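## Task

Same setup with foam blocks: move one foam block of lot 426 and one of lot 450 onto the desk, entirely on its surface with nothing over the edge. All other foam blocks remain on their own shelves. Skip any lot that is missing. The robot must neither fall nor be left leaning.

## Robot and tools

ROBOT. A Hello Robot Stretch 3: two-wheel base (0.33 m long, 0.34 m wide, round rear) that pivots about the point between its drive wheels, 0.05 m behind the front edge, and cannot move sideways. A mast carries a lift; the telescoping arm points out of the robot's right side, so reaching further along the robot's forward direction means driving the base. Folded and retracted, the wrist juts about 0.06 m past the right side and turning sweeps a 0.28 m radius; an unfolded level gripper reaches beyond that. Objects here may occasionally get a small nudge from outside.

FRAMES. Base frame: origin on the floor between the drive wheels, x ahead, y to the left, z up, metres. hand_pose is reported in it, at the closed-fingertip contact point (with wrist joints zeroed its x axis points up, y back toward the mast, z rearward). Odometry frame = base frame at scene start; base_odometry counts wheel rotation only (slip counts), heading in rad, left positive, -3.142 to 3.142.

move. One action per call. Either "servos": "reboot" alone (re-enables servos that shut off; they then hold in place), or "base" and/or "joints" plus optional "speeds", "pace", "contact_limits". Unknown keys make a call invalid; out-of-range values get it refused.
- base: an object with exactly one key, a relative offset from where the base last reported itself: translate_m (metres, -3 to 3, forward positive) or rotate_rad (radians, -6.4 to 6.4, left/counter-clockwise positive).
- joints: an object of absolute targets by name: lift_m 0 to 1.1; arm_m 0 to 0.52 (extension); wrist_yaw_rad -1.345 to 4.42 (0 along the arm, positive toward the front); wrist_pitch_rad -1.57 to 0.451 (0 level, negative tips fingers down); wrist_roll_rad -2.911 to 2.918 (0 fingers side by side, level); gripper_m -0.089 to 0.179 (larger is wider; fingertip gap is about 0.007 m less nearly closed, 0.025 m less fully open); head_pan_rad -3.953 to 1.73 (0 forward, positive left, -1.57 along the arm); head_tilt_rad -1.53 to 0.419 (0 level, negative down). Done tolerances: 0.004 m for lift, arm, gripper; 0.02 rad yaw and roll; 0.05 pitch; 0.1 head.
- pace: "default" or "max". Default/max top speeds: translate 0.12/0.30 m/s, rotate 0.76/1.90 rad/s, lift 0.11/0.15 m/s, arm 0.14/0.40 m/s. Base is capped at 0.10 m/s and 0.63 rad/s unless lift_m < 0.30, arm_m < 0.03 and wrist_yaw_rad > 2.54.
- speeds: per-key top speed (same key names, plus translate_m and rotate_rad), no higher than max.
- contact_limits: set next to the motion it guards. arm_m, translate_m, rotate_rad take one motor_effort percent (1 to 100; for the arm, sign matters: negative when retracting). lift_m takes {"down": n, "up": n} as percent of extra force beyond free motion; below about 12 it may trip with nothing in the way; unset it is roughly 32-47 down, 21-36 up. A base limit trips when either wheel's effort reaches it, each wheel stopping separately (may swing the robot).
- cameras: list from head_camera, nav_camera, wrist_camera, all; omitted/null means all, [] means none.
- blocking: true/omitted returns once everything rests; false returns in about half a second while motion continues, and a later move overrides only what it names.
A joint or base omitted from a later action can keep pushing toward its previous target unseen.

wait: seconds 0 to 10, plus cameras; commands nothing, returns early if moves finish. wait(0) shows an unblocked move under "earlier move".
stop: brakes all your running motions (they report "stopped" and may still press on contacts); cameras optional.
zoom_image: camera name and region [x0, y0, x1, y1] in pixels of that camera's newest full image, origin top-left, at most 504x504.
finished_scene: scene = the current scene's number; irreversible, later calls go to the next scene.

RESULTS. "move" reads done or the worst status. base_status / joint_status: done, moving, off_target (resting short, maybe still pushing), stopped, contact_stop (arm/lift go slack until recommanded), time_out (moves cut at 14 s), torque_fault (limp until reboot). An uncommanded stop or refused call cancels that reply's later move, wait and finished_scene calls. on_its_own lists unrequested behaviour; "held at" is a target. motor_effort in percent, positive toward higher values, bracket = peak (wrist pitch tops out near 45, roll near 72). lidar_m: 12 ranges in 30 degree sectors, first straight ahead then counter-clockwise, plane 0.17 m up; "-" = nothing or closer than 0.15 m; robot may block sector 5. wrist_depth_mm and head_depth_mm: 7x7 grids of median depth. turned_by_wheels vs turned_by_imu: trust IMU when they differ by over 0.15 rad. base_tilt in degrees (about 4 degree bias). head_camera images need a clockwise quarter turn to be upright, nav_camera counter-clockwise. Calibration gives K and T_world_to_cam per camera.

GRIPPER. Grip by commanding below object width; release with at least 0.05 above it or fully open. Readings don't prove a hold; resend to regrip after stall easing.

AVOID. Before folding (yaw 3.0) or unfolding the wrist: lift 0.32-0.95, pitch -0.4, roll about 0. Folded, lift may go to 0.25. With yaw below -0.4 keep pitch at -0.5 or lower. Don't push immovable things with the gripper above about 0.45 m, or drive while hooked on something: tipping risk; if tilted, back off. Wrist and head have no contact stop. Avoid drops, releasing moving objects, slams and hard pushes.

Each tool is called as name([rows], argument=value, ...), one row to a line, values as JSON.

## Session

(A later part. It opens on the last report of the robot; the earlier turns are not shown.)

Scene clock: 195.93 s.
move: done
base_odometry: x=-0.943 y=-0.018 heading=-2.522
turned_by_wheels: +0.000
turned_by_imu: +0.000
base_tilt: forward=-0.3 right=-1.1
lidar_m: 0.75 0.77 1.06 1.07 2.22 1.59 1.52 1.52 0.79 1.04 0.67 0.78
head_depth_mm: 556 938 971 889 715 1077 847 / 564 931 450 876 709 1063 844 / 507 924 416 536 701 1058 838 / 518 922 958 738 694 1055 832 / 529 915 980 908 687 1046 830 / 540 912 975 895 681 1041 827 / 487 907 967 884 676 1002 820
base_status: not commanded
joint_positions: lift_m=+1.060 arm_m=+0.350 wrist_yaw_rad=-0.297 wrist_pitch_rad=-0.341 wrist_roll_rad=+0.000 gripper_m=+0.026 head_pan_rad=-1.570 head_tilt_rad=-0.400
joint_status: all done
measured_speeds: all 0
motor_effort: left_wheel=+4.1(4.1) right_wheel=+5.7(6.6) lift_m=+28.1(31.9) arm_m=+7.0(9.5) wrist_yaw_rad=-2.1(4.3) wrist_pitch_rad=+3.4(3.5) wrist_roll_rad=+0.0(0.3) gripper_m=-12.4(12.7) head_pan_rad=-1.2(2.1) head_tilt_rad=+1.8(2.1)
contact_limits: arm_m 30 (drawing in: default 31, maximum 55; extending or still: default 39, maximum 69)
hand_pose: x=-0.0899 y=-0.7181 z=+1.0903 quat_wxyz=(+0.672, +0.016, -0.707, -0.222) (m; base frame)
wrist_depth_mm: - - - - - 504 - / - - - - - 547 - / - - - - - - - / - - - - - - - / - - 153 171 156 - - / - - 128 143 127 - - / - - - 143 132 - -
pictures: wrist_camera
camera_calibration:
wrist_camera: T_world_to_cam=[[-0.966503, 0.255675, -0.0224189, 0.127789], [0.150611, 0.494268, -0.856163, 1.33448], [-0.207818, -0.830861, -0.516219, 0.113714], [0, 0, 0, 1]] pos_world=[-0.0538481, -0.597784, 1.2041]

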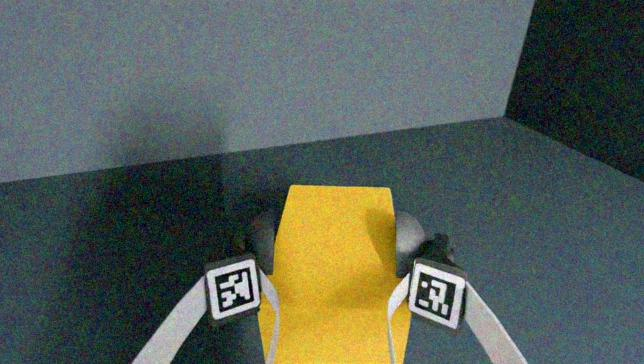

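move(joints={"arm_m": 0.0}, cameras=["wrist_camera"])

move(base={"translate_m": -0.48}, joints={"lift_m": 0.86, "wrist_yaw_rad": 0.0, "head_pan_rad": -2.6, "head_tilt_rad": -0.4}, cameras=["head_camera","nav_camera"])

zoom_image(camera="head_camera", region=[392, 0, 896, 504])

Scene clock: 217.60 s.
move: done
base_odometry: x=-0.943 y=-0.018 heading=-2.522
turned_by_wheels: +0.000
turned_by_imu: +0.000
base_tilt: forward=-0.3 right=-1.2
lidar_m: 0.75 0.77 1.06 1.07 2.22 1.59 1.52 1.53 0.78 1.04 0.67 0.78
head_depth_mm: 555 938 996 - - - - / 565 930 996 1037 - - - / 507 927 991 1031 - - - / 517 924 987 1000 693 1060 - / 529 916 979 912 687 1049 830 / 540 913 976 898 680 1045 827 / 487 902 963 884 674 1002 822
base_status: not commanded
joint_positions: lift_m=+1.060 arm_m=+0.001 wrist_yaw_rad=-0.297 wrist_pitch_rad=-0.341 wrist_roll_rad=+0.000 gripper_m=+0.026 head_pan_rad=-1.570 head_tilt_rad=-0.400
joint_status: all done
measured_speeds: all 0
motor_effort: left_wheel=+3.3(4.2) right_wheel=+5.9(6.6) lift_m=+29.1(30.0) arm_m=-12.1(15.0) wrist_yaw_rad=-3.4(4.3) wrist_pitch_rad=+3.4(3.6) wrist_roll_rad=-0.1(0.3) gripper_m=-12.4(12.8) head_pan_rad=-1.2(1.5) head_tilt_rad=+2.7(3.3)
hand_pose: x=-0.0899 y=-0.3687 z=+1.0903 quat_wxyz=(+0.672, +0.016, -0.707, -0.222) (m; base frame)
wrist_depth_mm: - - - - - - - / - - - - - - - / - - - - - - - / - - - - - - - / - - 155 170 157 - - / - - 128 143 127 - - / - - - 143 131 - -
pictures: wrist_camera
camera_calibration:
wrist_camera: T_world_to_cam=[[-0.966503, 0.255675, -0.0224189, 0.0384559], [0.150611, 0.494268, -0.856163, 1.16179], [-0.207818, -0.830861, -0.516219, 0.404017], [0, 0, 0, 1]] pos_world=[-0.0538481, -0.248384, 1.2041]

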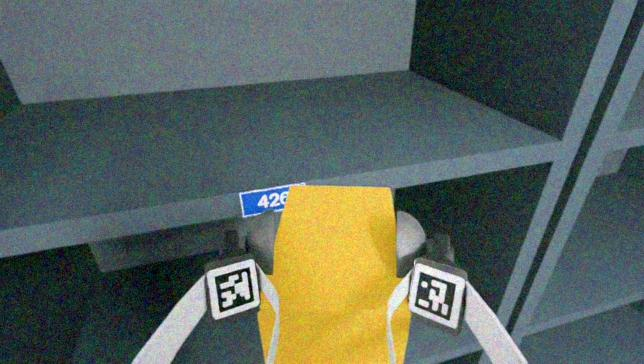

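Scene clock: 223.53 s.
move: done
base_odometry: x=-0.553 y=+0.260 heading=-2.522
turned_by_wheels: +0.000
turned_by_imu: +0.000
base_tilt: forward=-0.2 right=-1.2
lidar_m: 1.22 1.26 1.27 3.63 1.53 1.09 1.04 1.07 1.10 0.61 1.09 1.00
head_depth_mm: 860 908 955 1017 1070 1144 1224 / 904 952 1007 1063 1137 1224 1308 / 951 1003 1068 1131 1207 1301 1369 / 990 1053 1122 1201 1300 1387 1406 / 984 1047 1126 1195 1285 1415 1354 / 1030 1117 1205 1079 1345 1172 1310 / 1081 1190 1274 957 1377 1032 1267
base_status: done
joint_positions: lift_m=+0.860 arm_m=+0.001 wrist_yaw_rad=-0.003 wrist_pitch_rad=-0.341 wrist_roll_rad=+0.000 gripper_m=+0.026 head_pan_rad=-2.600 head_tilt_rad=-0.400
joint_status: all done
measured_speeds: all 0
motor_effort: left_wheel=-1.1(10.3) right_wheel=-11.1(13.5) lift_m=+26.2(27.7) arm_m=-3.2(11.9) wrist_yaw_rad=+2.6(5.3) wrist_pitch_rad=+3.4(3.6) wrist_roll_rad=+0.1(0.4) gripper_m=-11.8(12.8) head_pan_rad=+3.6(4.1) head_tilt_rad=+3.4(6.0)
hand_pose: x=-0.0222 y=-0.3790 z=+0.8903 quat_wxyz=(+0.697, +0.119, -0.697, -0.121) (m; base frame)
wrist_depth_mm: - - - - - - - / - - - - - - - / - - - - - - - / - - - - - - - / - 679 153 171 157 - - / - - 128 143 127 - - / - 96 141 143 135 - -
pictures: head_camera (sideways), nav_camera (sideways)
camera_calibration:
head_camera: T_world_to_cam=[[0.267847, 0.215198, -0.939121, 1.23598], [0.484402, -0.872659, -0.0618125, 0.0771267], [-0.832834, -0.438355, -0.337981, 0.400479], [0, 0, 0, 1]] pos_world=[-0.0348819, -0.0231243, 1.30086]
nav_camera: T_world_to_cam=[[-0.304121, -0.202861, 0.930783, -1.16648], [-0.528837, 0.848636, 0.012167, 0.0375597], [-0.792364, -0.488533, -0.365369, 0.43356], [0, 0, 0, 1]] pos_world=[0.00865083, -0.056699, 1.24369]

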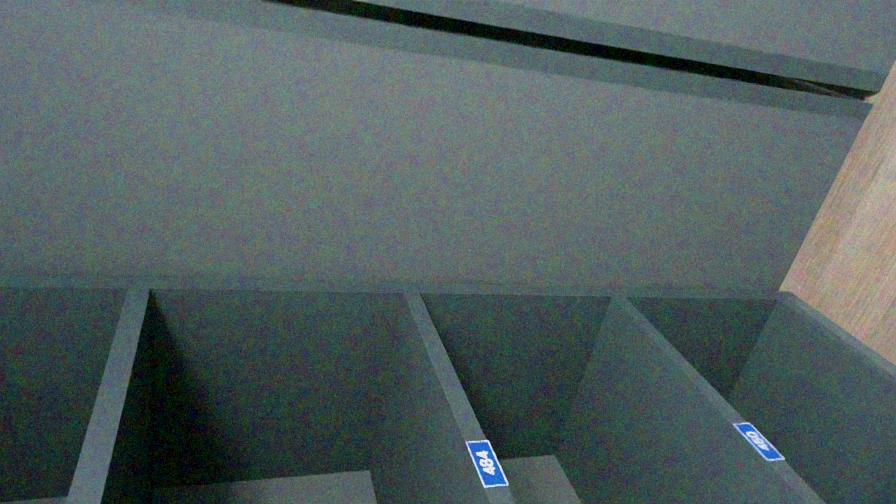

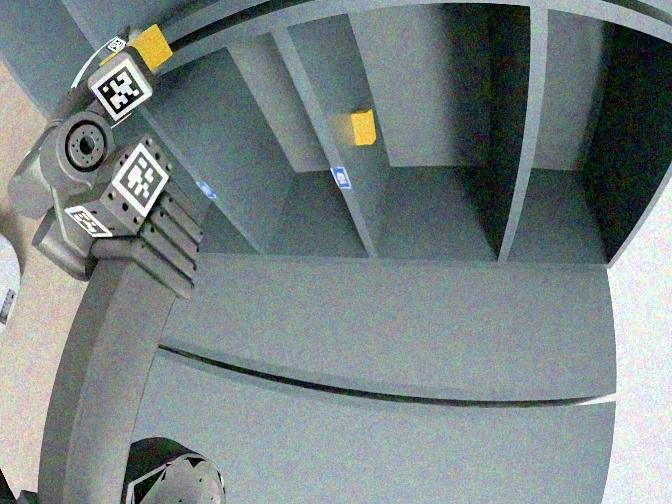

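Scaled by 1.000.

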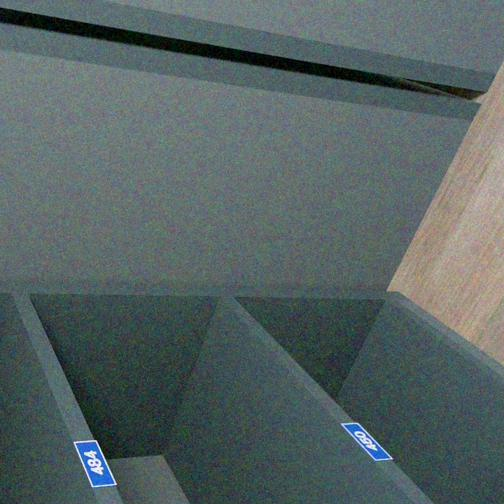

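zoom_image(camera="head_camera", region=[720, 405, 800, 475])

zoom_image(camera="nav_camera", region=[170, 150, 350, 260])

move(base={"rotate_rad": 1.59}, joints={"head_pan_rad": -1.5}, cameras=[])

move(base={"translate_m": 1.1}, cameras=["head_camera"])

Scaled by 6.300 from the camera's 896x504 image, which has a finer 1280x720 frame.

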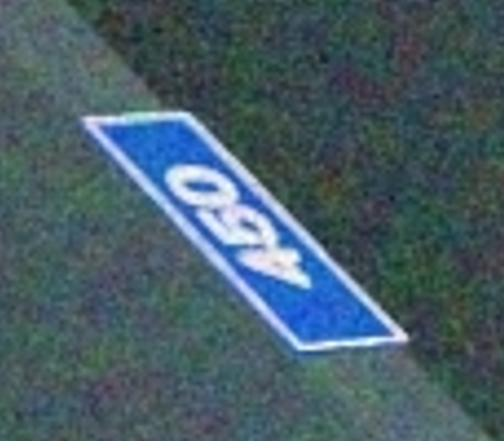

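Scaled by 2.800 from the camera's 672x504 image, which has a finer 792x594 frame.

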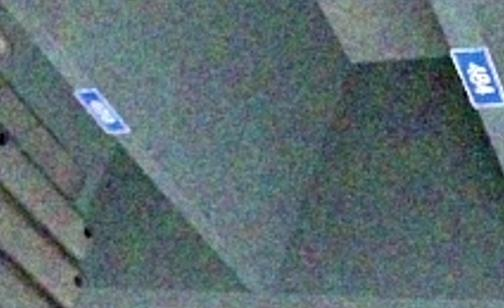

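Scene clock: 233.67 s.
move: done
base_odometry: x=-0.553 y=+0.260 heading=-0.932
turned_by_wheels: +1.590
turned_by_imu: +1.565
base_tilt: forward=-0.3 right=-1.4
lidar_m: 3.63 1.52 1.09 1.04 1.07 1.10 0.61 1.09 1.00 1.23 1.26 1.27
head_depth_mm: 1010 1081 1165 1250 1358 1463 1424 / 1020 1083 1160 1245 1348 1468 1423 / 1023 1094 1161 1240 1349 1465 462 / 1025 1094 1162 1254 1349 1461 475 / 1030 1099 1171 1259 1358 1474 1392 / 1029 1101 1172 1267 1360 1482 1387 / 1035 1104 1178 1260 1369 1499 1378
base_status: done
joint_positions: lift_m=+0.860 arm_m=+0.001 wrist_yaw_rad=-0.003 wrist_pitch_rad=-0.341 wrist_roll_rad=+0.000 gripper_m=+0.026 head_pan_rad=-1.499 head_tilt_rad=-0.400
joint_status: all done
measured_speeds: all 0
motor_effort: left_wheel=-8.9(12.6) right_wheel=+8.0(12.6) lift_m=+29.0(30.1) arm_m=-1.9(3.3) wrist_yaw_rad=+1.6(2.9) wrist_pitch_rad=+3.4(3.6) wrist_roll_rad=+0.0(0.3) gripper_m=-12.0(12.7) head_pan_rad=-3.4(4.8) head_tilt_rad=+5.3(5.3)
hand_pose: x=-0.0221 y=-0.3790 z=+0.8903 quat_wxyz=(+0.697, +0.119, -0.697, -0.121) (m; base frame)
wrist_depth_mm: - - - - 863 - - / - - - - 948 - - / - - - - - - - / - - - - - - - / - - 159 171 170 - - / - - 128 143 128 - - / - - - 143 141 - -
pictures: none
No camera images: "cameras" was empty.

Scene clock: 245.80 s.
move: done
base_odometry: x=+0.103 y=-0.623 heading=-0.932
turned_by_wheels: +0.000
turned_by_imu: -0.001
base_tilt: forward=-0.2 right=-1.3
lidar_m: 2.58 1.56 1.12 1.07 1.10 1.48 1.70 1.75 1.27 0.73 0.74 1.03
head_depth_mm: 1014 1072 1146 1225 1322 1432 1435 / 1010 1076 1149 1230 1313 911 641 / 1018 1078 1155 1236 1095 805 462 / 1018 1082 1162 1241 1086 799 476 / 1023 1084 1165 1247 1080 796 628 / 1024 1092 1163 1258 1066 792 627 / 1033 1092 1168 1256 1063 787 625
base_status: done
joint_positions: lift_m=+0.860 arm_m=+0.001 wrist_yaw_rad=-0.003 wrist_pitch_rad=-0.341 wrist_roll_rad=+0.000 gripper_m=+0.026 head_pan_rad=-1.500 head_tilt_rad=-0.400
joint_status: not commanded
measured_speeds: all 0
motor_effort: left_wheel=+4.4(10.7) right_wheel=+5.5(14.4) lift_m=+26.5(29.6) arm_m=-9.9(12.9) wrist_yaw_rad=+1.5(3.1) wrist_pitch_rad=+3.4(3.6) wrist_roll_rad=+0.0(0.3) gripper_m=-11.8(12.7) head_pan_rad=-3.4(3.8) head_tilt_rad=+4.1(6.2)
hand_pose: x=-0.0221 y=-0.3790 z=+0.8903 quat_wxyz=(+0.697, +0.119, -0.697, -0.121) (m; base frame)
wrist_depth_mm: - - - - - - - / - - - - - - - / - - - - - - - / - - - - - - - / - - 153 171 158 - - / - - 128 143 128 - - / - - - 143 132 - -
pictures: head_camera (sideways)
camera_calibration:
head_camera: T_world_to_cam=[[-0.0702782, 0.336123, -0.939192, 1.23822], [0.997444, 0.0358772, -0.0617971, 0.0740476], [0.0129242, -0.941134, -0.337785, 0.395099], [0, 0, 0, 1]] pos_world=[0.00805513, -0.0470094, 1.30096]

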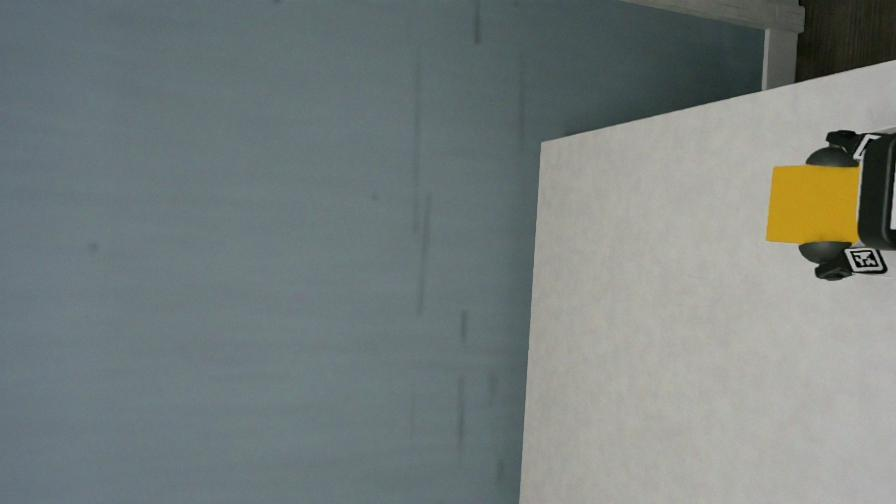

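move(joints={"arm_m": 0.33}, cameras=[])

move(joints={"lift_m": 0.765}, cameras=["nav_camera", "wrist_camera"])

Scene clock: 260.93 s.
move: done
base_odometry: x=+0.103 y=-0.623 heading=-0.932
turned_by_wheels: +0.000
turned_by_imu: +0.000
base_tilt: forward=-0.2 right=-1.4
lidar_m: 2.57 1.56 1.12 1.07 1.10 1.48 1.70 1.75 1.27 0.73 0.73 1.03
head_depth_mm: 1008 1073 1142 1227 1300 319 1344 / 1015 1072 1150 1228 462 752 639 / 1015 1082 1158 1239 473 725 637 / 1018 1082 1156 1242 1028 774 634 / 1025 1082 1160 1249 1078 793 631 / 1019 1091 1161 1247 1068 788 629 / 1028 1092 1169 1258 1061 786 625
base_status: not commanded
joint_positions: lift_m=+0.860 arm_m=+0.330 wrist_yaw_rad=-0.003 wrist_pitch_rad=-0.341 wrist_roll_rad=+0.000 gripper_m=+0.026 head_pan_rad=-1.500 head_tilt_rad=-0.400
joint_status: all done
measured_speeds: all 0
motor_effort: left_wheel=+4.1(4.8) right_wheel=+5.7(6.5) lift_m=+25.0(26.5) arm_m=+12.1(15.0) wrist_yaw_rad=+2.1(3.7) wrist_pitch_rad=+3.4(3.5) wrist_roll_rad=+0.1(0.3) gripper_m=-12.1(12.6) head_pan_rad=-2.2(3.7) head_tilt_rad=+4.4(5.4)
hand_pose: x=-0.0221 y=-0.7084 z=+0.8903 quat_wxyz=(+0.697, +0.119, -0.697, -0.121) (m; base frame)
wrist_depth_mm: - - - - - - - / - - - - - - 594 / - - - - - - - / - - - - - - - / - - 153 171 157 - - / - - 128 143 128 - - / - - - 143 131 - -
pictures: none
No camera images: "cameras" was empty.

Scene clock: 262.63 s.
move: done
base_odometry: x=+0.103 y=-0.623 heading=-0.932
turned_by_wheels: +0.000
turned_by_imu: +0.000
base_tilt: forward=-0.4 right=-1.1
lidar_m: 2.58 1.56 1.12 1.07 1.10 1.48 1.70 1.75 1.27 0.73 0.74 1.03
head_depth_mm: 1007 1071 1141 1230 1323 1400 356 / 1011 1073 1148 1232 1315 482 603 / 1014 1080 1147 1237 1096 498 618 / 1018 1083 1153 1245 1090 745 634 / 1021 1087 1154 1249 1077 795 631 / 1028 1087 1163 1251 1069 790 628 / 1025 1095 1173 1259 1061 783 626
base_status: not commanded
joint_positions: lift_m=+0.765 arm_m=+0.330 wrist_yaw_rad=-0.003 wrist_pitch_rad=-0.341 wrist_roll_rad=+0.000 gripper_m=+0.026 head_pan_rad=-1.500 head_tilt_rad=-0.400
joint_status: all done
measured_speeds: all 0
motor_effort: left_wheel=+4.3(4.5) right_wheel=+6.3(6.8) lift_m=+23.5(26.4) arm_m=+11.7(12.7) wrist_yaw_rad=+1.7(3.0) wrist_pitch_rad=+3.3(3.5) wrist_roll_rad=+0.1(0.3) gripper_m=-12.4(12.5) head_pan_rad=-2.7(3.3) head_tilt_rad=+3.6(5.0)
hand_pose: x=-0.0221 y=-0.7084 z=+0.7953 quat_wxyz=(+0.697, +0.119, -0.697, -0.121) (m; base frame)
wrist_depth_mm: - - - - - - - / - - - - - - 591 / - - - - - - - / - - - - - - - / - - 153 171 157 - - / - - 128 143 127 - - / - - - 144 131 - 943
pictures: nav_camera (sideways), wrist_camera
camera_calibration:
nav_camera: T_world_to_cam=[[0.0428135, -0.362755, 0.9309, -1.16872], [-0.996196, -0.0862819, 0.012194, 0.0403415], [0.0758965, -0.927881, -0.365069, 0.427918], [0, 0, 0, 1]] pos_world=[0.0577475, -0.0234213, 1.24369]
wrist_camera: T_world_to_cam=[[-0.999096, -0.0361228, -0.0224288, -0.023227], [0.000538674, 0.516698, -0.856167, 1.0795], [0.0425161, -0.855405, -0.516212, -0.0283026], [0, 0, 0, 1]] pos_world=[-0.0225842, -0.582826, 0.909102]

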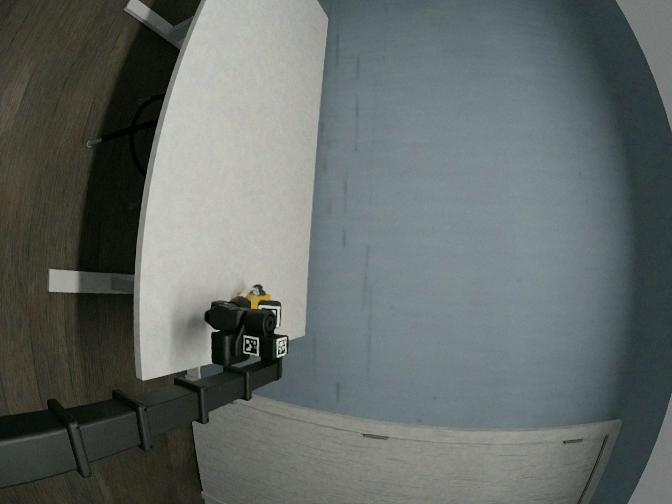

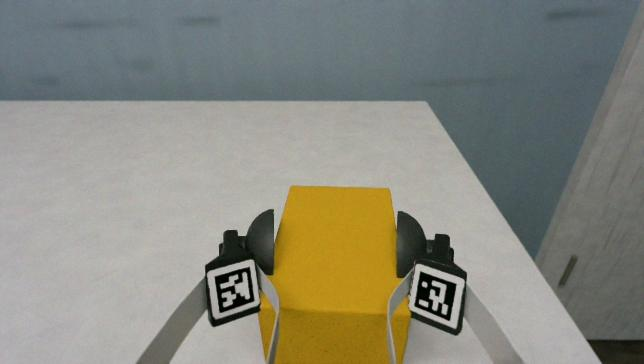

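move(base={"translate_m": 0.12}, cameras=[])

move(joints={"lift_m": 0.733}, speeds={"lift_m": 0.025}, contact_limits={"lift_m": {"down": 13}}, cameras=["wrist_camera"])

Scene clock: 275.10 s.
move: done
base_odometry: x=+0.174 y=-0.719 heading=-0.933
turned_by_wheels: +0.000
turned_by_imu: +0.000
base_tilt: forward=-0.2 right=-1.3
lidar_m: 2.46 1.56 1.13 1.07 1.10 1.48 1.81 1.75 1.27 0.74 0.66 1.29
head_depth_mm: 1007 1071 1138 1222 1309 813 356 / 1010 1067 1143 1233 1106 481 603 / 1011 1081 1148 1237 1099 497 619 / 1017 1080 1144 1238 1090 745 633 / 1017 1091 1155 1240 1079 794 630 / 1022 1089 1161 1250 1072 791 629 / 1020 1089 1169 1254 1058 787 627
base_status: done
joint_positions: lift_m=+0.765 arm_m=+0.330 wrist_yaw_rad=-0.003 wrist_pitch_rad=-0.341 wrist_roll_rad=+0.000 gripper_m=+0.026 head_pan_rad=-1.500 head_tilt_rad=-0.400
joint_status: not commanded
measured_speeds: all 0
motor_effort: left_wheel=+0.5(8.5) right_wheel=+9.4(13.6) lift_m=+23.9(24.6) arm_m=+7.5(9.5) wrist_yaw_rad=+1.7(3.6) wrist_pitch_rad=+3.3(3.5) wrist_roll_rad=+0.0(0.3) gripper_m=-12.0(12.8) head_pan_rad=-2.3(3.1) head_tilt_rad=+4.2(4.8)
hand_pose: x=-0.0221 y=-0.7084 z=+0.7953 quat_wxyz=(+0.697, +0.119, -0.697, -0.121) (m; base frame)
wrist_depth_mm: - - - - - - - / - - - - - - - / - - - - - - - / - - - - - - - / - - 153 171 157 - - / - - 128 143 128 - - / - - - 143 131 - -
pictures: none
No camera images: "cameras" was empty.

Scene clock: 276.80 s.
move: done
base_odometry: x=+0.174 y=-0.719 heading=-0.933
turned_by_wheels: +0.000
turned_by_imu: +0.000
base_tilt: forward=-0.3 right=-1.1
lidar_m: 2.46 1.57 1.12 1.07 1.11 1.48 1.82 1.74 1.27 0.74 0.66 1.29
head_depth_mm: 1010 1070 1132 1220 1302 817 609 / 1009 1074 1143 1230 1104 516 450 / 1014 1076 1151 1237 1099 511 586 / 1017 1082 1153 1238 1081 744 617 / 1019 1082 1162 1241 1077 795 631 / 1026 1090 1159 1253 1071 791 629 / 1020 1089 1167 1259 1065 785 626
base_status: not commanded
joint_positions: lift_m=+0.733 arm_m=+0.330 wrist_yaw_rad=-0.003 wrist_pitch_rad=-0.341 wrist_roll_rad=+0.000 gripper_m=+0.026 head_pan_rad=-1.500 head_tilt_rad=-0.400
joint_status: all done
measured_speeds: all 0
motor_effort: left_wheel=+0.4(0.9) right_wheel=+9.8(10.3) lift_m=+23.3(26.8) arm_m=+6.4(7.9) wrist_yaw_rad=+1.3(3.0) wrist_pitch_rad=+3.4(3.5) wrist_roll_rad=-0.3(0.3) gripper_m=-12.4(12.8) head_pan_rad=-1.9(3.1) head_tilt_rad=+3.6(4.6)
contact_limits: lift_m down 13 (down: maximum 72; up: maximum 65)
hand_pose: x=-0.0221 y=-0.7084 z=+0.7634 quat_wxyz=(+0.697, +0.119, -0.697, -0.121) (m; base frame)
wrist_depth_mm: - - - - - - - / - - - - - - - / - - - - - - - / - - - - - - - / - - 153 171 157 - - / - - 128 143 127 - - / - - - 143 131 - -
pictures: wrist_camera
camera_calibration:
wrist_camera: T_world_to_cam=[[-0.999096, -0.0361329, -0.0224124, -0.0239649], [0.000544268, 0.516199, -0.856469, 1.05208], [0.042516, -0.855706, -0.515712, -0.0454345], [0, 0, 0, 1]] pos_world=[-0.0225842, -0.582825, 0.877102]

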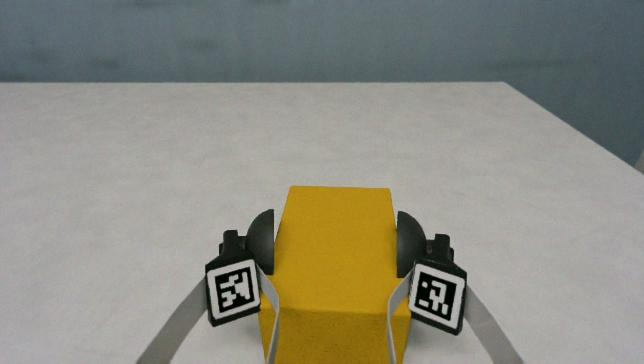

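move(joints={"lift_m": 0.722}, speeds={"lift_m": 0.025}, contact_limits={"lift_m": {"down": 13}}, cameras=["wrist_camera"])

Scene clock: 281.80 s.
move: done
base_odometry: x=+0.174 y=-0.719 heading=-0.932
turned_by_wheels: +0.000
turned_by_imu: +0.000
base_tilt: forward=-0.4 right=-1.4
lidar_m: 2.46 1.56 1.12 1.07 1.10 1.48 1.81 1.74 1.27 0.74 0.66 1.29
head_depth_mm: 1007 1068 1144 1222 1309 813 624 / 1008 1076 1144 1224 1110 537 440 / 1016 1080 1150 1237 1102 517 586 / 1015 1080 1153 1239 1086 745 616 / 1023 1089 1158 1245 1081 796 631 / 1019 1087 1171 1252 1071 792 628 / 1024 1094 1168 1247 1064 787 627
base_status: not commanded
joint_positions: lift_m=+0.722 arm_m=+0.330 wrist_yaw_rad=-0.003 wrist_pitch_rad=-0.309 wrist_roll_rad=+0.000 gripper_m=+0.026 head_pan_rad=-1.500 head_tilt_rad=-0.400
joint_status: all done
measured_speeds: all 0
motor_effort: left_wheel=+0.6(0.8) right_wheel=+9.1(9.9) lift_m=+20.8(24.7) arm_m=+3.0(4.0) wrist_yaw_rad=+1.6(2.5) wrist_pitch_rad=-2.5(3.2) wrist_roll_rad=+0.0(0.3) gripper_m=-12.3(12.5) head_pan_rad=-2.5(2.5) head_tilt_rad=+3.7(4.4)
contact_limits: lift_m down 13 (down: maximum 72; up: maximum 65)
hand_pose: x=-0.0221 y=-0.7117 z=+0.7598 quat_wxyz=(+0.699, +0.108, -0.698, -0.110) (m; base frame)
wrist_depth_mm: - - - - - - - / - - - - - - - / - - - - - - - / - - - - - - - / - - 152 167 154 - - / - - 128 138 127 - - / - - - 138 130 - -
pictures: wrist_camera
camera_calibration:
wrist_camera: T_world_to_cam=[[-0.999096, -0.036868, -0.0211782, -0.0256265], [0.000440138, 0.489107, -0.872224, 1.04342], [0.0425156, -0.871444, -0.488649, -0.0818164], [0, 0, 0, 1]] pos_world=[-0.0225841, -0.582588, 0.869574]

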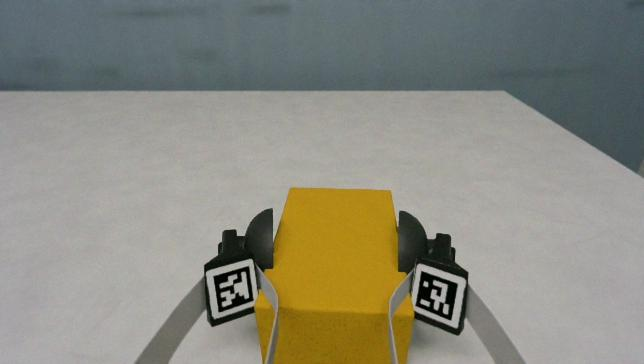

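move(joints={"lift_m": 0.728}, cameras=[])

move(joints={"gripper_m": 0.165}, cameras=[])

move(joints={"arm_m": 0.0}, cameras=["head_camera","nav_camera"])

Scene clock: 289.27 s.
move: done
base_odometry: x=+0.174 y=-0.719 heading=-0.932
turned_by_wheels: +0.000
turned_by_imu: +0.000
base_tilt: forward=-0.4 right=-1.3
lidar_m: 2.46 1.56 1.12 1.07 1.10 1.48 1.81 1.74 1.27 0.74 0.66 1.29
head_depth_mm: 1006 1066 1143 1226 1300 815 608 / 1005 1069 1145 1227 1109 521 435 / 1012 1080 1150 1231 1092 510 586 / 1018 1082 1155 1240 1091 742 617 / 1016 1085 1166 1237 1079 797 631 / 1021 1089 1164 1247 1068 791 627 / 1021 1089 1166 1256 1066 785 626
base_status: not commanded
joint_positions: lift_m=+0.728 arm_m=+0.330 wrist_yaw_rad=-0.003 wrist_pitch_rad=-0.327 wrist_roll_rad=+0.000 gripper_m=+0.026 head_pan_rad=-1.500 head_tilt_rad=-0.400
joint_status: all done
measured_speeds: all 0
motor_effort: left_wheel=+0.4(0.6) right_wheel=+9.0(9.7) lift_m=+29.0(29.6) arm_m=+0.0(0.8) wrist_yaw_rad=+1.8(3.1) wrist_pitch_rad=+0.8(2.4) wrist_roll_rad=-0.3(0.5) gripper_m=-12.0(12.4) head_pan_rad=-1.8(2.6) head_tilt_rad=+3.3(4.1)
hand_pose: x=-0.0221 y=-0.7099 z=+0.7616 quat_wxyz=(+0.698, +0.114, -0.697, -0.116) (m; base frame)
wrist_depth_mm: - - - - - - - / - - - - - - - / - - - - - - - / - - - - - - - / - - 153 167 154 - - / - - 128 139 128 - - / - - - 138 131 - -
pictures: none
No camera images: "cameras" was empty.

Scene clock: 291.20 s.
move: done
base_odometry: x=+0.174 y=-0.719 heading=-0.932
turned_by_wheels: +0.000
turned_by_imu: +0.000
base_tilt: forward=-0.3 right=-1.2
lidar_m: 2.46 1.57 1.12 1.07 1.11 1.48 1.82 1.75 1.26 0.74 0.66 1.29
head_depth_mm: 1005 1065 1141 1224 1309 813 608 / 1008 1071 1149 1227 1108 523 435 / 1008 1078 1148 1233 1094 510 585 / 1014 1078 1159 1241 1088 744 614 / 1022 1084 1156 1242 1084 793 631 / 1022 1090 1163 1240 1076 790 626 / 1025 1089 1169 1257 1064 787 624
base_status: not commanded
joint_positions: lift_m=+0.728 arm_m=+0.330 wrist_yaw_rad=-0.003 wrist_pitch_rad=-0.332 wrist_roll_rad=+0.000 gripper_m=+0.165 head_pan_rad=-1.500 head_tilt_rad=-0.400
joint_status: all done
measured_speeds: all 0
motor_effort: left_wheel=+0.3(0.6) right_wheel=+9.4(9.9) lift_m=+24.6(29.4) arm_m=-1.3(1.5) wrist_yaw_rad=+2.6(3.1) wrist_pitch_rad=+1.8(2.0) wrist_roll_rad=+0.2(0.3) gripper_m=+1.1(82.5) head_pan_rad=-2.1(2.5) head_tilt_rad=+4.3(4.3)
hand_pose: x=-0.0221 y=-0.7093 z=+0.7603 quat_wxyz=(+0.698, +0.116, -0.697, -0.118) (m; base frame)
wrist_depth_mm: - - - - - - - / - - - - - - - / - - - - - - - / - - - 197 - - - / - 145 - 166 165 - - / - 123 - 138 - 135 - / - 119 - 139 132 - 102
pictures: none
No camera images: "cameras" was empty.

Scene clock: 294.83 s.
move: done
base_odometry: x=+0.174 y=-0.719 heading=-0.932
turned_by_wheels: +0.000
turned_by_imu: +0.000
base_tilt: forward=-0.3 right=-1.3
lidar_m: 2.46 1.56 1.12 1.07 1.10 1.48 1.82 1.75 1.27 0.74 0.66 1.29
head_depth_mm: 1002 1070 1144 1219 1308 814 644 / 1010 1072 1145 1224 1105 811 641 / 1009 1076 1157 1233 1098 774 637 / 1016 1078 1152 1242 1087 772 634 / 1020 1082 1157 1241 1078 795 631 / 1020 1083 1157 1245 1072 791 628 / 1026 1092 1168 1256 1061 787 625
base_status: not commanded
joint_positions: lift_m=+0.728 arm_m=+0.001 wrist_yaw_rad=-0.003 wrist_pitch_rad=-0.333 wrist_roll_rad=+0.000 gripper_m=+0.165 head_pan_rad=-1.500 head_tilt_rad=-0.400
joint_status: all done
measured_speeds: all 0
motor_effort: left_wheel=-0.1(0.8) right_wheel=+9.4(10.1) lift_m=+24.8(25.3) arm_m=-11.6(14.2) wrist_yaw_rad=+2.1(3.2) wrist_pitch_rad=+2.0(2.1) wrist_roll_rad=+0.2(0.3) gripper_m=+0.6(1.2) head_pan_rad=-1.5(2.7) head_tilt_rad=+2.6(4.6)
hand_pose: x=-0.0221 y=-0.3798 z=+0.7602 quat_wxyz=(+0.698, +0.117, -0.697, -0.118) (m; base frame)
wrist_depth_mm: - - - - - - - / - - - - - - - / - - - - - - - / - - - - - - - / - 145 - - - - - / - 123 - - - 134 - / 115 936 974 962 941 899 110
pictures: head_camera (sideways), nav_camera (sideways)
camera_calibration:
head_camera: T_world_to_cam=[[-0.0702426, 0.336044, -0.939223, 1.23826], [0.997447, 0.0357658, -0.0618005, 0.0740469], [0.0128244, -0.941167, -0.337698, 0.394984], [0, 0, 0, 1]] pos_world=[0.00805496, -0.0470099, 1.30096]
nav_camera: T_world_to_cam=[[0.0428135, -0.362755, 0.9309, -1.16872], [-0.996196, -0.0862819, 0.012194, 0.0403415], [0.0758965, -0.927881, -0.365069, 0.427918], [0, 0, 0, 1]] pos_world=[0.0577475, -0.0234213, 1.24369]

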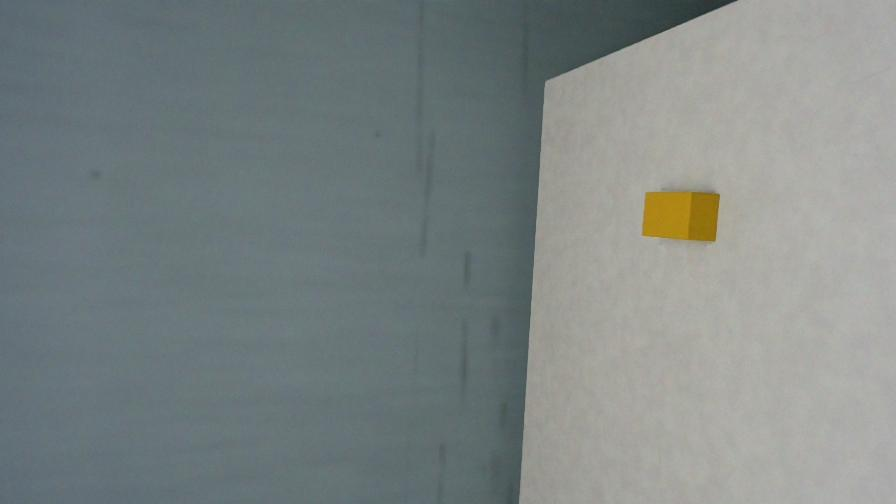

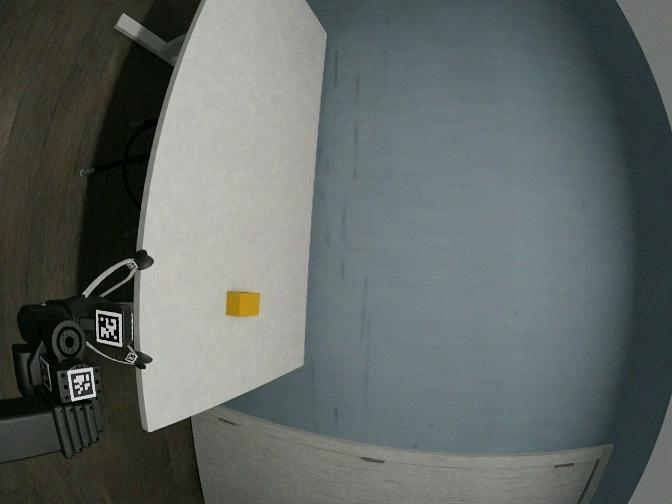

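move(joints={"lift_m": 0.86, "wrist_pitch_rad": -0.4, "gripper_m": 0.03, "head_pan_rad": 0.7, "head_tilt_rad": -0.4}, cameras=[])

move(joints={"wrist_yaw_rad": 3.0}, cameras=["nav_camera"])

move(joints={"lift_m": 0.28}, cameras=["head_camera"])

Scene clock: 310.93 s.
move: done
base_odometry: x=+0.174 y=-0.719 heading=-0.932
turned_by_wheels: +0.000
turned_by_imu: +0.000
base_tilt: forward=-0.3 right=-1.3
lidar_m: 2.46 1.56 1.12 1.07 1.10 1.48 1.81 1.74 1.27 0.74 0.66 1.29
head_depth_mm: 2160 2247 2364 2477 2489 1808 1430 / 2311 2403 2543 2690 2438 1804 1421 / 2451 2581 2773 2915 2396 1779 1409 / 1440 1552 1677 1810 1995 1767 1403 / 1278 1361 1447 1566 1688 1715 1402 / 1154 1225 1290 1379 1474 1586 1389 / 1055 1107 1167 1235 1308 1404 1384
base_status: not commanded
joint_positions: lift_m=+0.860 arm_m=+0.001 wrist_yaw_rad=-0.003 wrist_pitch_rad=-0.413 wrist_roll_rad=+0.000 gripper_m=+0.030 head_pan_rad=+0.708 head_tilt_rad=-0.400
joint_status: all done
measured_speeds: translate_m=+0.000 rotate_rad=+0.000 lift_m=+0.000 arm_m=+0.000 wrist_yaw_rad=+0.000 wrist_pitch_rad=+0.000 wrist_roll_rad=+0.000 head_pan_rad=-0.024 head_tilt_rad=+0.000
motor_effort: left_wheel=+0.5(0.7) right_wheel=+9.5(9.9) lift_m=+29.7(31.5) arm_m=-9.2(11.0) wrist_yaw_rad=+1.8(3.1) wrist_pitch_rad=+1.9(4.3) wrist_roll_rad=-0.1(0.3) gripper_m=+0.3(81.7) head_pan_rad=-2.8(5.9) head_tilt_rad=+2.5(9.9)
hand_pose: x=-0.0221 y=-0.3706 z=+0.8739 quat_wxyz=(+0.692, +0.144, -0.692, -0.146) (m; base frame)
wrist_depth_mm: - - - - - - - / - - - - - - - / - - - - - - - / - - - - - - - / - - - 148 153 - - / - - 127 145 127 - - / - - 102 - - - -
pictures: none
No camera images: "cameras" was empty.

Scene clock: 313.43 s.
move: done
base_odometry: x=+0.174 y=-0.719 heading=-0.932
turned_by_wheels: +0.000
turned_by_imu: +0.000
base_tilt: forward=-0.2 right=-1.3
lidar_m: 2.46 1.56 1.12 1.07 1.10 1.48 1.81 1.74 1.27 0.74 0.66 1.29
head_depth_mm: 2146 2239 2361 2490 2452 1804 1429 / 2279 2395 2523 2689 2428 1795 1418 / 2454 2584 2709 2875 2423 1782 1401 / 1457 1561 1696 1834 2177 1785 1399 / 1290 1373 1472 1574 1708 1715 1394 / 1167 1221 1298 1386 1487 1580 1398 / 1058 1106 1169 1238 1314 1402 1383
base_status: not commanded
joint_positions: lift_m=+0.860 arm_m=+0.001 wrist_yaw_rad=+2.997 wrist_pitch_rad=-0.413 wrist_roll_rad=+0.000 gripper_m=+0.030 head_pan_rad=+0.700 head_tilt_rad=-0.400
joint_status: all done
measured_speeds: all 0
motor_effort: left_wheel=+0.1(0.6) right_wheel=+9.7(10.2) lift_m=+29.1(30.2) arm_m=-8.4(10.0) wrist_yaw_rad=+2.7(5.5) wrist_pitch_rad=+1.9(2.0) wrist_roll_rad=-0.3(0.3) gripper_m=+0.3(1.2) head_pan_rad=-3.1(3.7) head_tilt_rad=+2.9(4.0)
hand_pose: x=+0.0112 y=+0.0772 z=+0.8739 quat_wxyz=(+0.195, +0.700, +0.095, +0.680) (m; base frame)
wrist_depth_mm: - 137 - - - - - / - 148 - - - - - / - 161 - - - - - / - 186 - - - - - / - - 204 - - - - / - - 130 147 130 - - / - - 261 - - - -
pictures: nav_camera (sideways)
camera_calibration:
nav_camera: T_world_to_cam=[[0.26802, 0.248159, 0.930904, -1.17012], [0.656171, -0.754513, 0.0122158, 0.0302875], [0.705411, 0.607559, -0.365059, 0.424018], [0, 0, 0, 1]] pos_world=[-0.00536535, 0.0556115, 1.24369]

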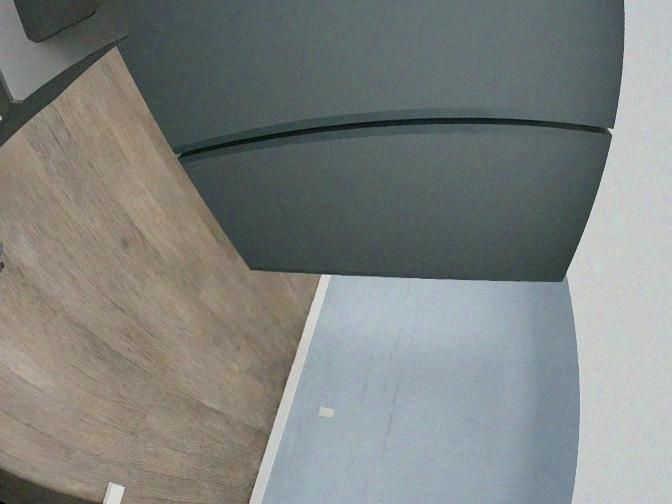

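Scene clock: 319.53 s.
move: done
base_odometry: x=+0.174 y=-0.719 heading=-0.932
turned_by_wheels: +0.000
turned_by_imu: +0.000
base_tilt: forward=-0.3 right=-1.2
lidar_m: 2.46 1.56 1.12 1.07 1.10 1.48 1.82 1.74 1.26 0.74 0.66 1.29
head_depth_mm: 2148 2259 2371 2498 2445 1811 1428 / 2289 2395 2508 2674 2448 1783 1420 / 2474 2607 2712 2916 2405 1773 1418 / 1462 1568 1696 1846 2176 1764 1409 / 1291 1375 1472 1570 1695 1717 1401 / 1167 1233 1302 1383 1487 1574 1396 / 1062 1111 1170 1241 1316 1393 1380
base_status: not commanded
joint_positions: lift_m=+0.280 arm_m=+0.001 wrist_yaw_rad=+2.997 wrist_pitch_rad=-0.413 wrist_roll_rad=+0.000 gripper_m=+0.030 head_pan_rad=+0.700 head_tilt_rad=-0.400
joint_status: all done
measured_speeds: all 0
motor_effort: left_wheel=+0.4(0.9) right_wheel=+8.9(10.1) lift_m=+24.2(28.4) arm_m=-6.1(8.9) wrist_yaw_rad=+1.9(3.4) wrist_pitch_rad=+2.0(2.1) wrist_roll_rad=+0.0(0.3) gripper_m=+0.2(1.1) head_pan_rad=-2.8(3.8) head_tilt_rad=+2.7(3.5)
hand_pose: x=+0.0111 y=+0.0771 z=+0.2937 quat_wxyz=(+0.195, +0.700, +0.095, +0.680) (m; base frame)
wrist_depth_mm: - 137 - - - - - / - 148 - - - - - / 940 162 872 899 882 886 874 / 735 185 669 709 707 706 698 / 607 577 205 568 588 582 573 / 512 508 130 148 130 500 496 / 282 280 258 268 415 434 434
pictures: head_camera (sideways)
camera_calibration:
head_camera: T_world_to_cam=[[-0.230301, -0.254564, -0.939233, 1.23924], [-0.615984, 0.78533, -0.0618115, 0.0838174], [0.753342, 0.564318, -0.33767, 0.390463], [0, 0, 0, 1]] pos_world=[0.042875, 0.0292962, 1.30096]

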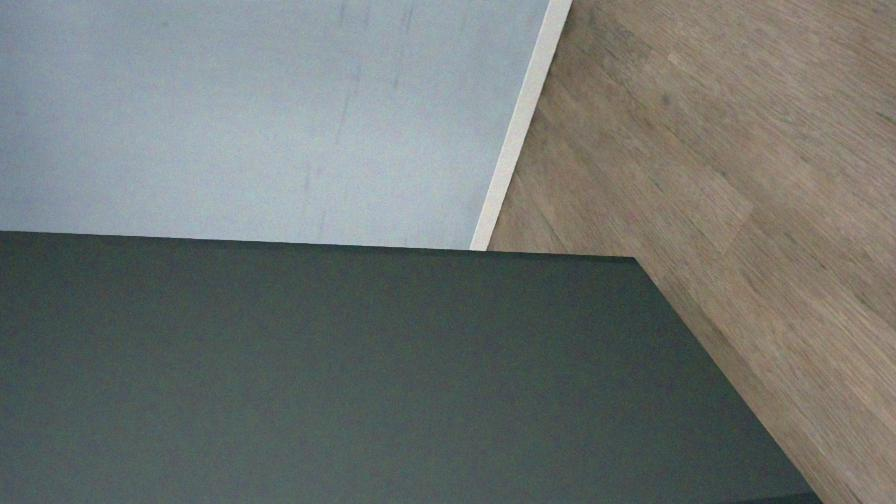

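move(base={"translate_m": 1.95}, speeds={"translate_m": 0.28}, cameras=[])

move(base={"rotate_rad": 1.597}, pace="max", cameras=["nav_camera"])

Scene clock: 341.03 s.
move: done
base_odometry: x=+1.336 y=-2.285 heading=-0.933
turned_by_wheels: +0.000
turned_by_imu: +0.001
base_tilt: forward=-0.2 right=-1.2
lidar_m: 0.53 0.54 0.73 1.89 1.38 1.56 3.72 1.10 1.21 1.16 0.77 0.55
head_depth_mm: 436 457 479 506 532 565 599 / 467 488 516 544 576 615 658 / 500 527 556 593 632 675 727 / 539 572 607 649 694 748 813 / 584 621 666 717 773 842 922 / 640 688 741 800 871 958 1065 / 704 761 828 906 1000 1118 1247
base_status: done
joint_positions: lift_m=+0.280 arm_m=+0.001 wrist_yaw_rad=+2.997 wrist_pitch_rad=-0.413 wrist_roll_rad=+0.000 gripper_m=+0.030 head_pan_rad=+0.700 head_tilt_rad=-0.400
joint_status: not commanded
measured_speeds: all 0
motor_effort: left_wheel=+1.2(10.7) right_wheel=+9.1(14.5) lift_m=+26.8(29.6) arm_m=-0.1(4.8) wrist_yaw_rad=+2.1(3.3) wrist_pitch_rad=+2.0(2.2) wrist_roll_rad=+0.1(0.3) gripper_m=+0.2(1.0) head_pan_rad=-3.1(3.7) head_tilt_rad=+1.4(2.9)
hand_pose: x=+0.0111 y=+0.0771 z=+0.2937 quat_wxyz=(+0.195, +0.700, +0.095, +0.680) (m; base frame)
wrist_depth_mm: - 137 - - - - - / - 148 - - - - - / 944 162 856 919 890 848 - / 735 185 657 716 707 706 - / 608 579 206 571 585 581 575 / 516 509 130 149 130 493 494 / 282 282 256 269 412 433 432
pictures: none
No camera images: "cameras" was empty.

Scene clock: 343.17 s.
move: done
base_odometry: x=+1.336 y=-2.285 heading=+0.664
turned_by_wheels: +1.597
turned_by_imu: +1.565
base_tilt: forward=-0.4 right=-1.4
lidar_m: 1.91 1.23 1.56 3.74 1.10 1.21 1.16 0.76 0.55 0.53 0.55 0.74
head_depth_mm: 1032 1158 1325 1551 2226 1801 1424 / 1035 1089 1155 1236 1363 1578 1416 / 1111 1173 1246 1317 1398 1498 1415 / 1194 1265 1346 1438 1536 1638 1411 / 1300 1386 1480 1591 1728 1758 1400 / 1422 1531 1654 1787 1935 1739 1398 / 1564 1687 1837 2009 2131 1749 1394
base_status: done
joint_positions: lift_m=+0.280 arm_m=+0.001 wrist_yaw_rad=+2.997 wrist_pitch_rad=-0.413 wrist_roll_rad=+0.000 gripper_m=+0.030 head_pan_rad=+0.700 head_tilt_rad=-0.400
joint_status: not commanded
measured_speeds: all 0
motor_effort: left_wheel=-5.4(14.7) right_wheel=+6.7(14.2) lift_m=+27.2(28.0) arm_m=-9.6(9.6) wrist_yaw_rad=+2.2(3.4) wrist_pitch_rad=+2.0(2.1) wrist_roll_rad=+0.0(0.3) gripper_m=+0.2(0.8) head_pan_rad=-3.1(3.6) head_tilt_rad=+1.2(2.1)
hand_pose: x=+0.0111 y=+0.0771 z=+0.2937 quat_wxyz=(+0.195, +0.700, +0.095, +0.680) (m; base frame)
wrist_depth_mm: - 137 - - - - - / - 148 - - - - - / 875 162 879 895 898 885 873 / 737 186 662 723 705 699 695 / 607 580 206 572 591 584 579 / 510 509 130 148 130 498 494 / 282 281 259 270 415 435 432
pictures: nav_camera (sideways)
camera_calibration:
nav_camera: T_world_to_cam=[[0.268085, 0.248079, 0.930907, -1.17012], [0.656045, -0.754624, 0.0121715, 0.0303473], [0.705504, 0.607453, -0.365055, 0.424019], [0, 0, 0, 1]] pos_world=[-0.00536511, 0.0556107, 1.24369]

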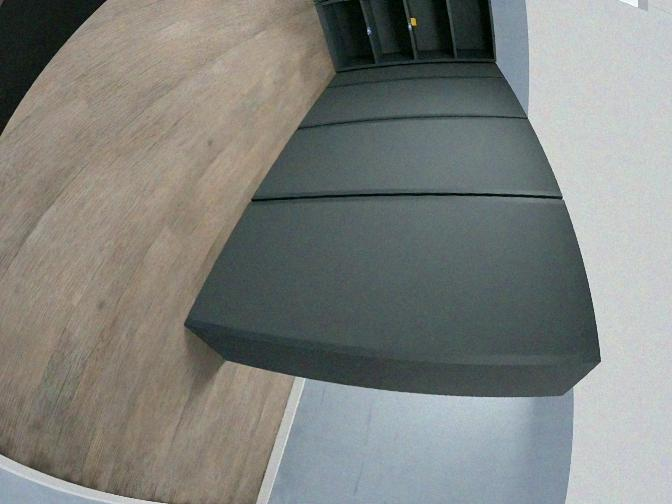

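move(base={"translate_m": 1.3}, joints={"head_pan_rad": 0.0}, speeds={"translate_m": 0.28}, cameras=["nav_camera"])

Scene clock: 363.83 s.
move: done
base_odometry: x=+2.360 y=-1.484 heading=+0.664
turned_by_wheels: +0.000
turned_by_imu: +0.001
base_tilt: forward=-0.4 right=-1.2
lidar_m: 1.29 1.34 0.54 0.51 0.53 2.18 2.13 0.73 0.53 0.50 0.52 0.70
head_depth_mm: 1084 1160 1226 1283 1270 1251 1239 / 1084 1155 1238 1326 1441 1548 1425 / 1081 1153 1231 1326 1438 1549 1417 / 1083 1147 1229 1322 1427 1548 1414 / 1078 1148 1225 1312 1411 1542 1395 / 1074 1144 1212 1301 1413 1532 1395 / 1067 1143 1220 1302 1407 1532 1379
base_status: done
joint_positions: lift_m=+0.280 arm_m=+0.001 wrist_yaw_rad=+2.997 wrist_pitch_rad=-0.413 wrist_roll_rad=+0.000 gripper_m=+0.030 head_pan_rad=+0.000 head_tilt_rad=-0.400
joint_status: all done
measured_speeds: all 0
motor_effort: left_wheel=+1.1(10.9) right_wheel=+10.5(15.2) lift_m=+27.7(29.7) arm_m=-11.6(12.8) wrist_yaw_rad=+2.2(3.6) wrist_pitch_rad=+2.0(2.1) wrist_roll_rad=+0.1(0.3) gripper_m=+0.1(0.9) head_pan_rad=+3.7(5.7) head_tilt_rad=+0.2(2.1)
hand_pose: x=+0.0111 y=+0.0771 z=+0.2937 quat_wxyz=(+0.195, +0.700, +0.095, +0.680) (m; base frame)
wrist_depth_mm: - 137 - - - - - / - 148 - - - - - / 933 161 170 - - 893 875 / 725 185 188 663 678 706 699 / 609 577 205 566 587 581 576 / 510 508 130 149 130 497 494 / 283 281 256 269 415 432 431
pictures: nav_camera (sideways)
camera_calibration:
nav_camera: T_world_to_cam=[[0.364871, 0.0170458, 0.930902, -1.17071], [0.0156228, -0.999804, 0.0121841, 0.0341734], [0.930927, 0.0100977, -0.365065, 0.42264], [0, 0, 0, 1]] pos_world=[0.0331762, 0.0498547, 1.24369]

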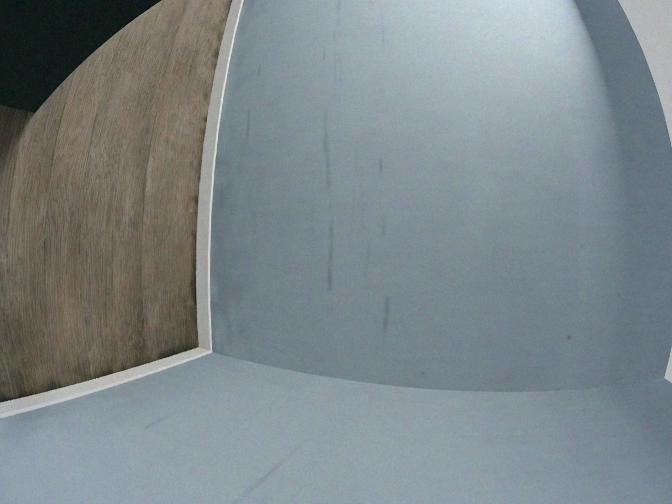

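move(base={"translate_m": 0.66}, joints={"head_pan_rad": -2.2}, speeds={"translate_m": 0.28}, cameras=[])

move(base={"rotate_rad": -1.597}, pace="max", cameras=["nav_camera","head_camera"])

Scene clock: 375.93 s.
move: done
base_odometry: x=+2.880 y=-1.078 heading=+0.664
turned_by_wheels: +0.000
turned_by_imu: +0.000
base_tilt: forward=-0.2 right=-1.2
lidar_m: 0.64 0.66 0.89 1.54 0.65 0.73 2.07 0.71 0.51 0.49 0.51 0.67
head_depth_mm: 653 712 788 878 989 1131 1313 / 595 641 702 771 860 965 1105 / 543 585 630 687 758 840 943 / 502 537 577 622 678 743 823 / 464 494 529 569 612 665 731 / 434 459 489 522 561 605 655 / 407 430 454 483 515 553 594
base_status: done
joint_positions: lift_m=+0.280 arm_m=+0.001 wrist_yaw_rad=+2.997 wrist_pitch_rad=-0.413 wrist_roll_rad=+0.000 gripper_m=+0.030 head_pan_rad=-2.200 head_tilt_rad=-0.400
joint_status: all done
measured_speeds: all 0
motor_effort: left_wheel=+2.6(10.6) right_wheel=+8.9(15.7) lift_m=+25.5(27.5) arm_m=-11.5(12.7) wrist_yaw_rad=+2.2(4.0) wrist_pitch_rad=+2.1(2.1) wrist_roll_rad=+0.1(0.3) gripper_m=+0.0(0.7) head_pan_rad=+3.5(5.6) head_tilt_rad=+0.4(1.6)
hand_pose: x=+0.0111 y=+0.0771 z=+0.2937 quat_wxyz=(+0.195, +0.700, +0.095, +0.680) (m; base frame)
wrist_depth_mm: - 137 - - - - - / - 147 - - - - - / - 161 868 916 891 880 690 / - 182 661 713 699 702 675 / 609 577 206 569 581 583 577 / 517 514 130 148 130 496 497 / 282 280 257 271 415 435 428
pictures: none
No camera images: "cameras" was empty.

Scene clock: 378.07 s.
move: done
base_odometry: x=+2.880 y=-1.078 heading=-0.933
turned_by_wheels: -1.597
turned_by_imu: -1.566
base_tilt: forward=-0.2 right=-1.2
lidar_m: 0.49 0.51 0.67 0.64 0.66 0.89 2.30 0.64 0.73 2.12 0.72 0.51
head_depth_mm: 521 548 585 768 1274 1075 1273 / 574 598 625 655 690 747 828 / 637 670 704 739 786 832 886 / 718 758 804 855 917 979 1055 / 2968 3146 3111 2991 2159 1627 1323 / 2890 3057 3128 3427 2351 1759 1392 / 2732 2872 2934 3078 2331 1739 1385
base_status: done
joint_positions: lift_m=+0.280 arm_m=+0.001 wrist_yaw_rad=+2.997 wrist_pitch_rad=-0.413 wrist_roll_rad=+0.000 gripper_m=+0.030 head_pan_rad=-2.200 head_tilt_rad=-0.400
joint_status: not commanded
measured_speeds: all 0
motor_effort: left_wheel=+5.7(14.9) right_wheel=-6.5(14.6) lift_m=+25.0(26.7) arm_m=-12.0(12.9) wrist_yaw_rad=+1.5(3.1) wrist_pitch_rad=+2.0(2.1) wrist_roll_rad=-0.1(0.3) gripper_m=+0.3(0.9) head_pan_rad=+2.8(3.8) head_tilt_rad=+0.2(1.0)
hand_pose: x=+0.0111 y=+0.0771 z=+0.2937 quat_wxyz=(+0.195, +0.700, +0.095, +0.680) (m; base frame)
wrist_depth_mm: - 137 - - - - - / - 147 - - - - - / - 162 170 - - - - / 701 183 220 711 714 697 - / 608 583 206 568 591 582 560 / 510 512 130 148 130 492 494 / 283 280 257 270 413 434 433
pictures: head_camera (sideways), nav_camera (sideways)
camera_calibration:
head_camera: T_world_to_cam=[[0.162675, 0.302318, -0.939223, 1.23681], [0.786128, -0.614967, -0.0617871, 0.0752886], [-0.596271, -0.728299, -0.337701, 0.398768], [0, 0, 0, 1]] pos_world=[-0.0226121, -0.037189, 1.30096]
nav_camera: T_world_to_cam=[[-0.200849, -0.305073, 0.930908, -1.16724], [-0.81769, 0.575529, 0.0121885, 0.0393036], [-0.539484, -0.758747, -0.365049, 0.431643], [0, 0, 0, 1]] pos_world=[0.0305628, -0.0512076, 1.24369]

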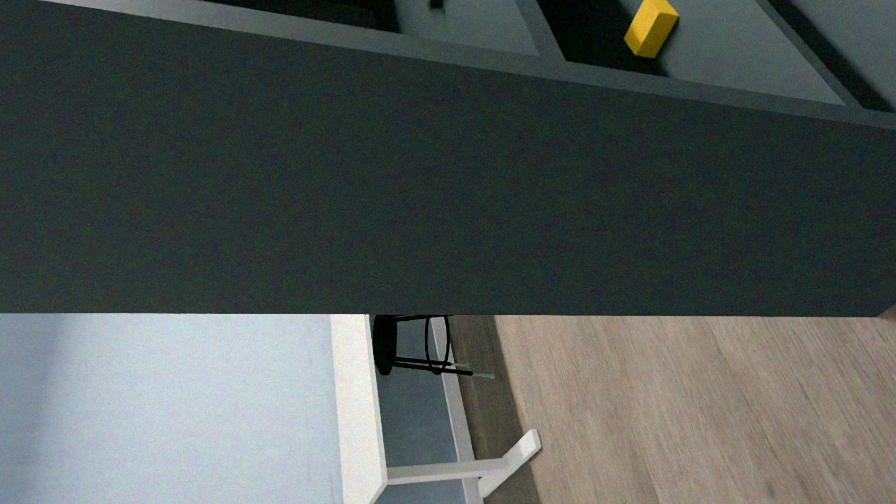

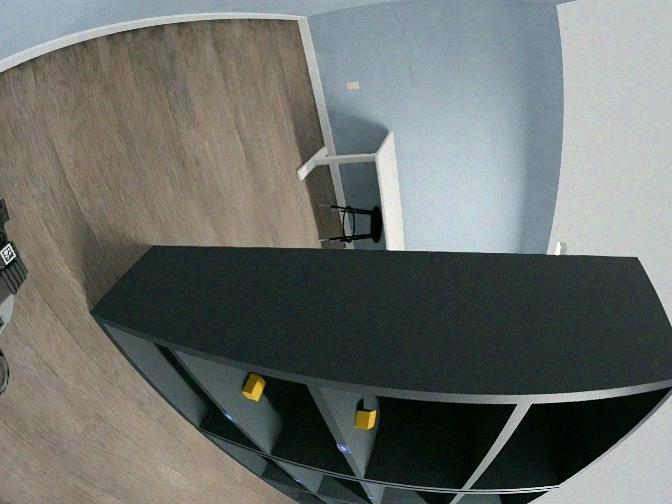

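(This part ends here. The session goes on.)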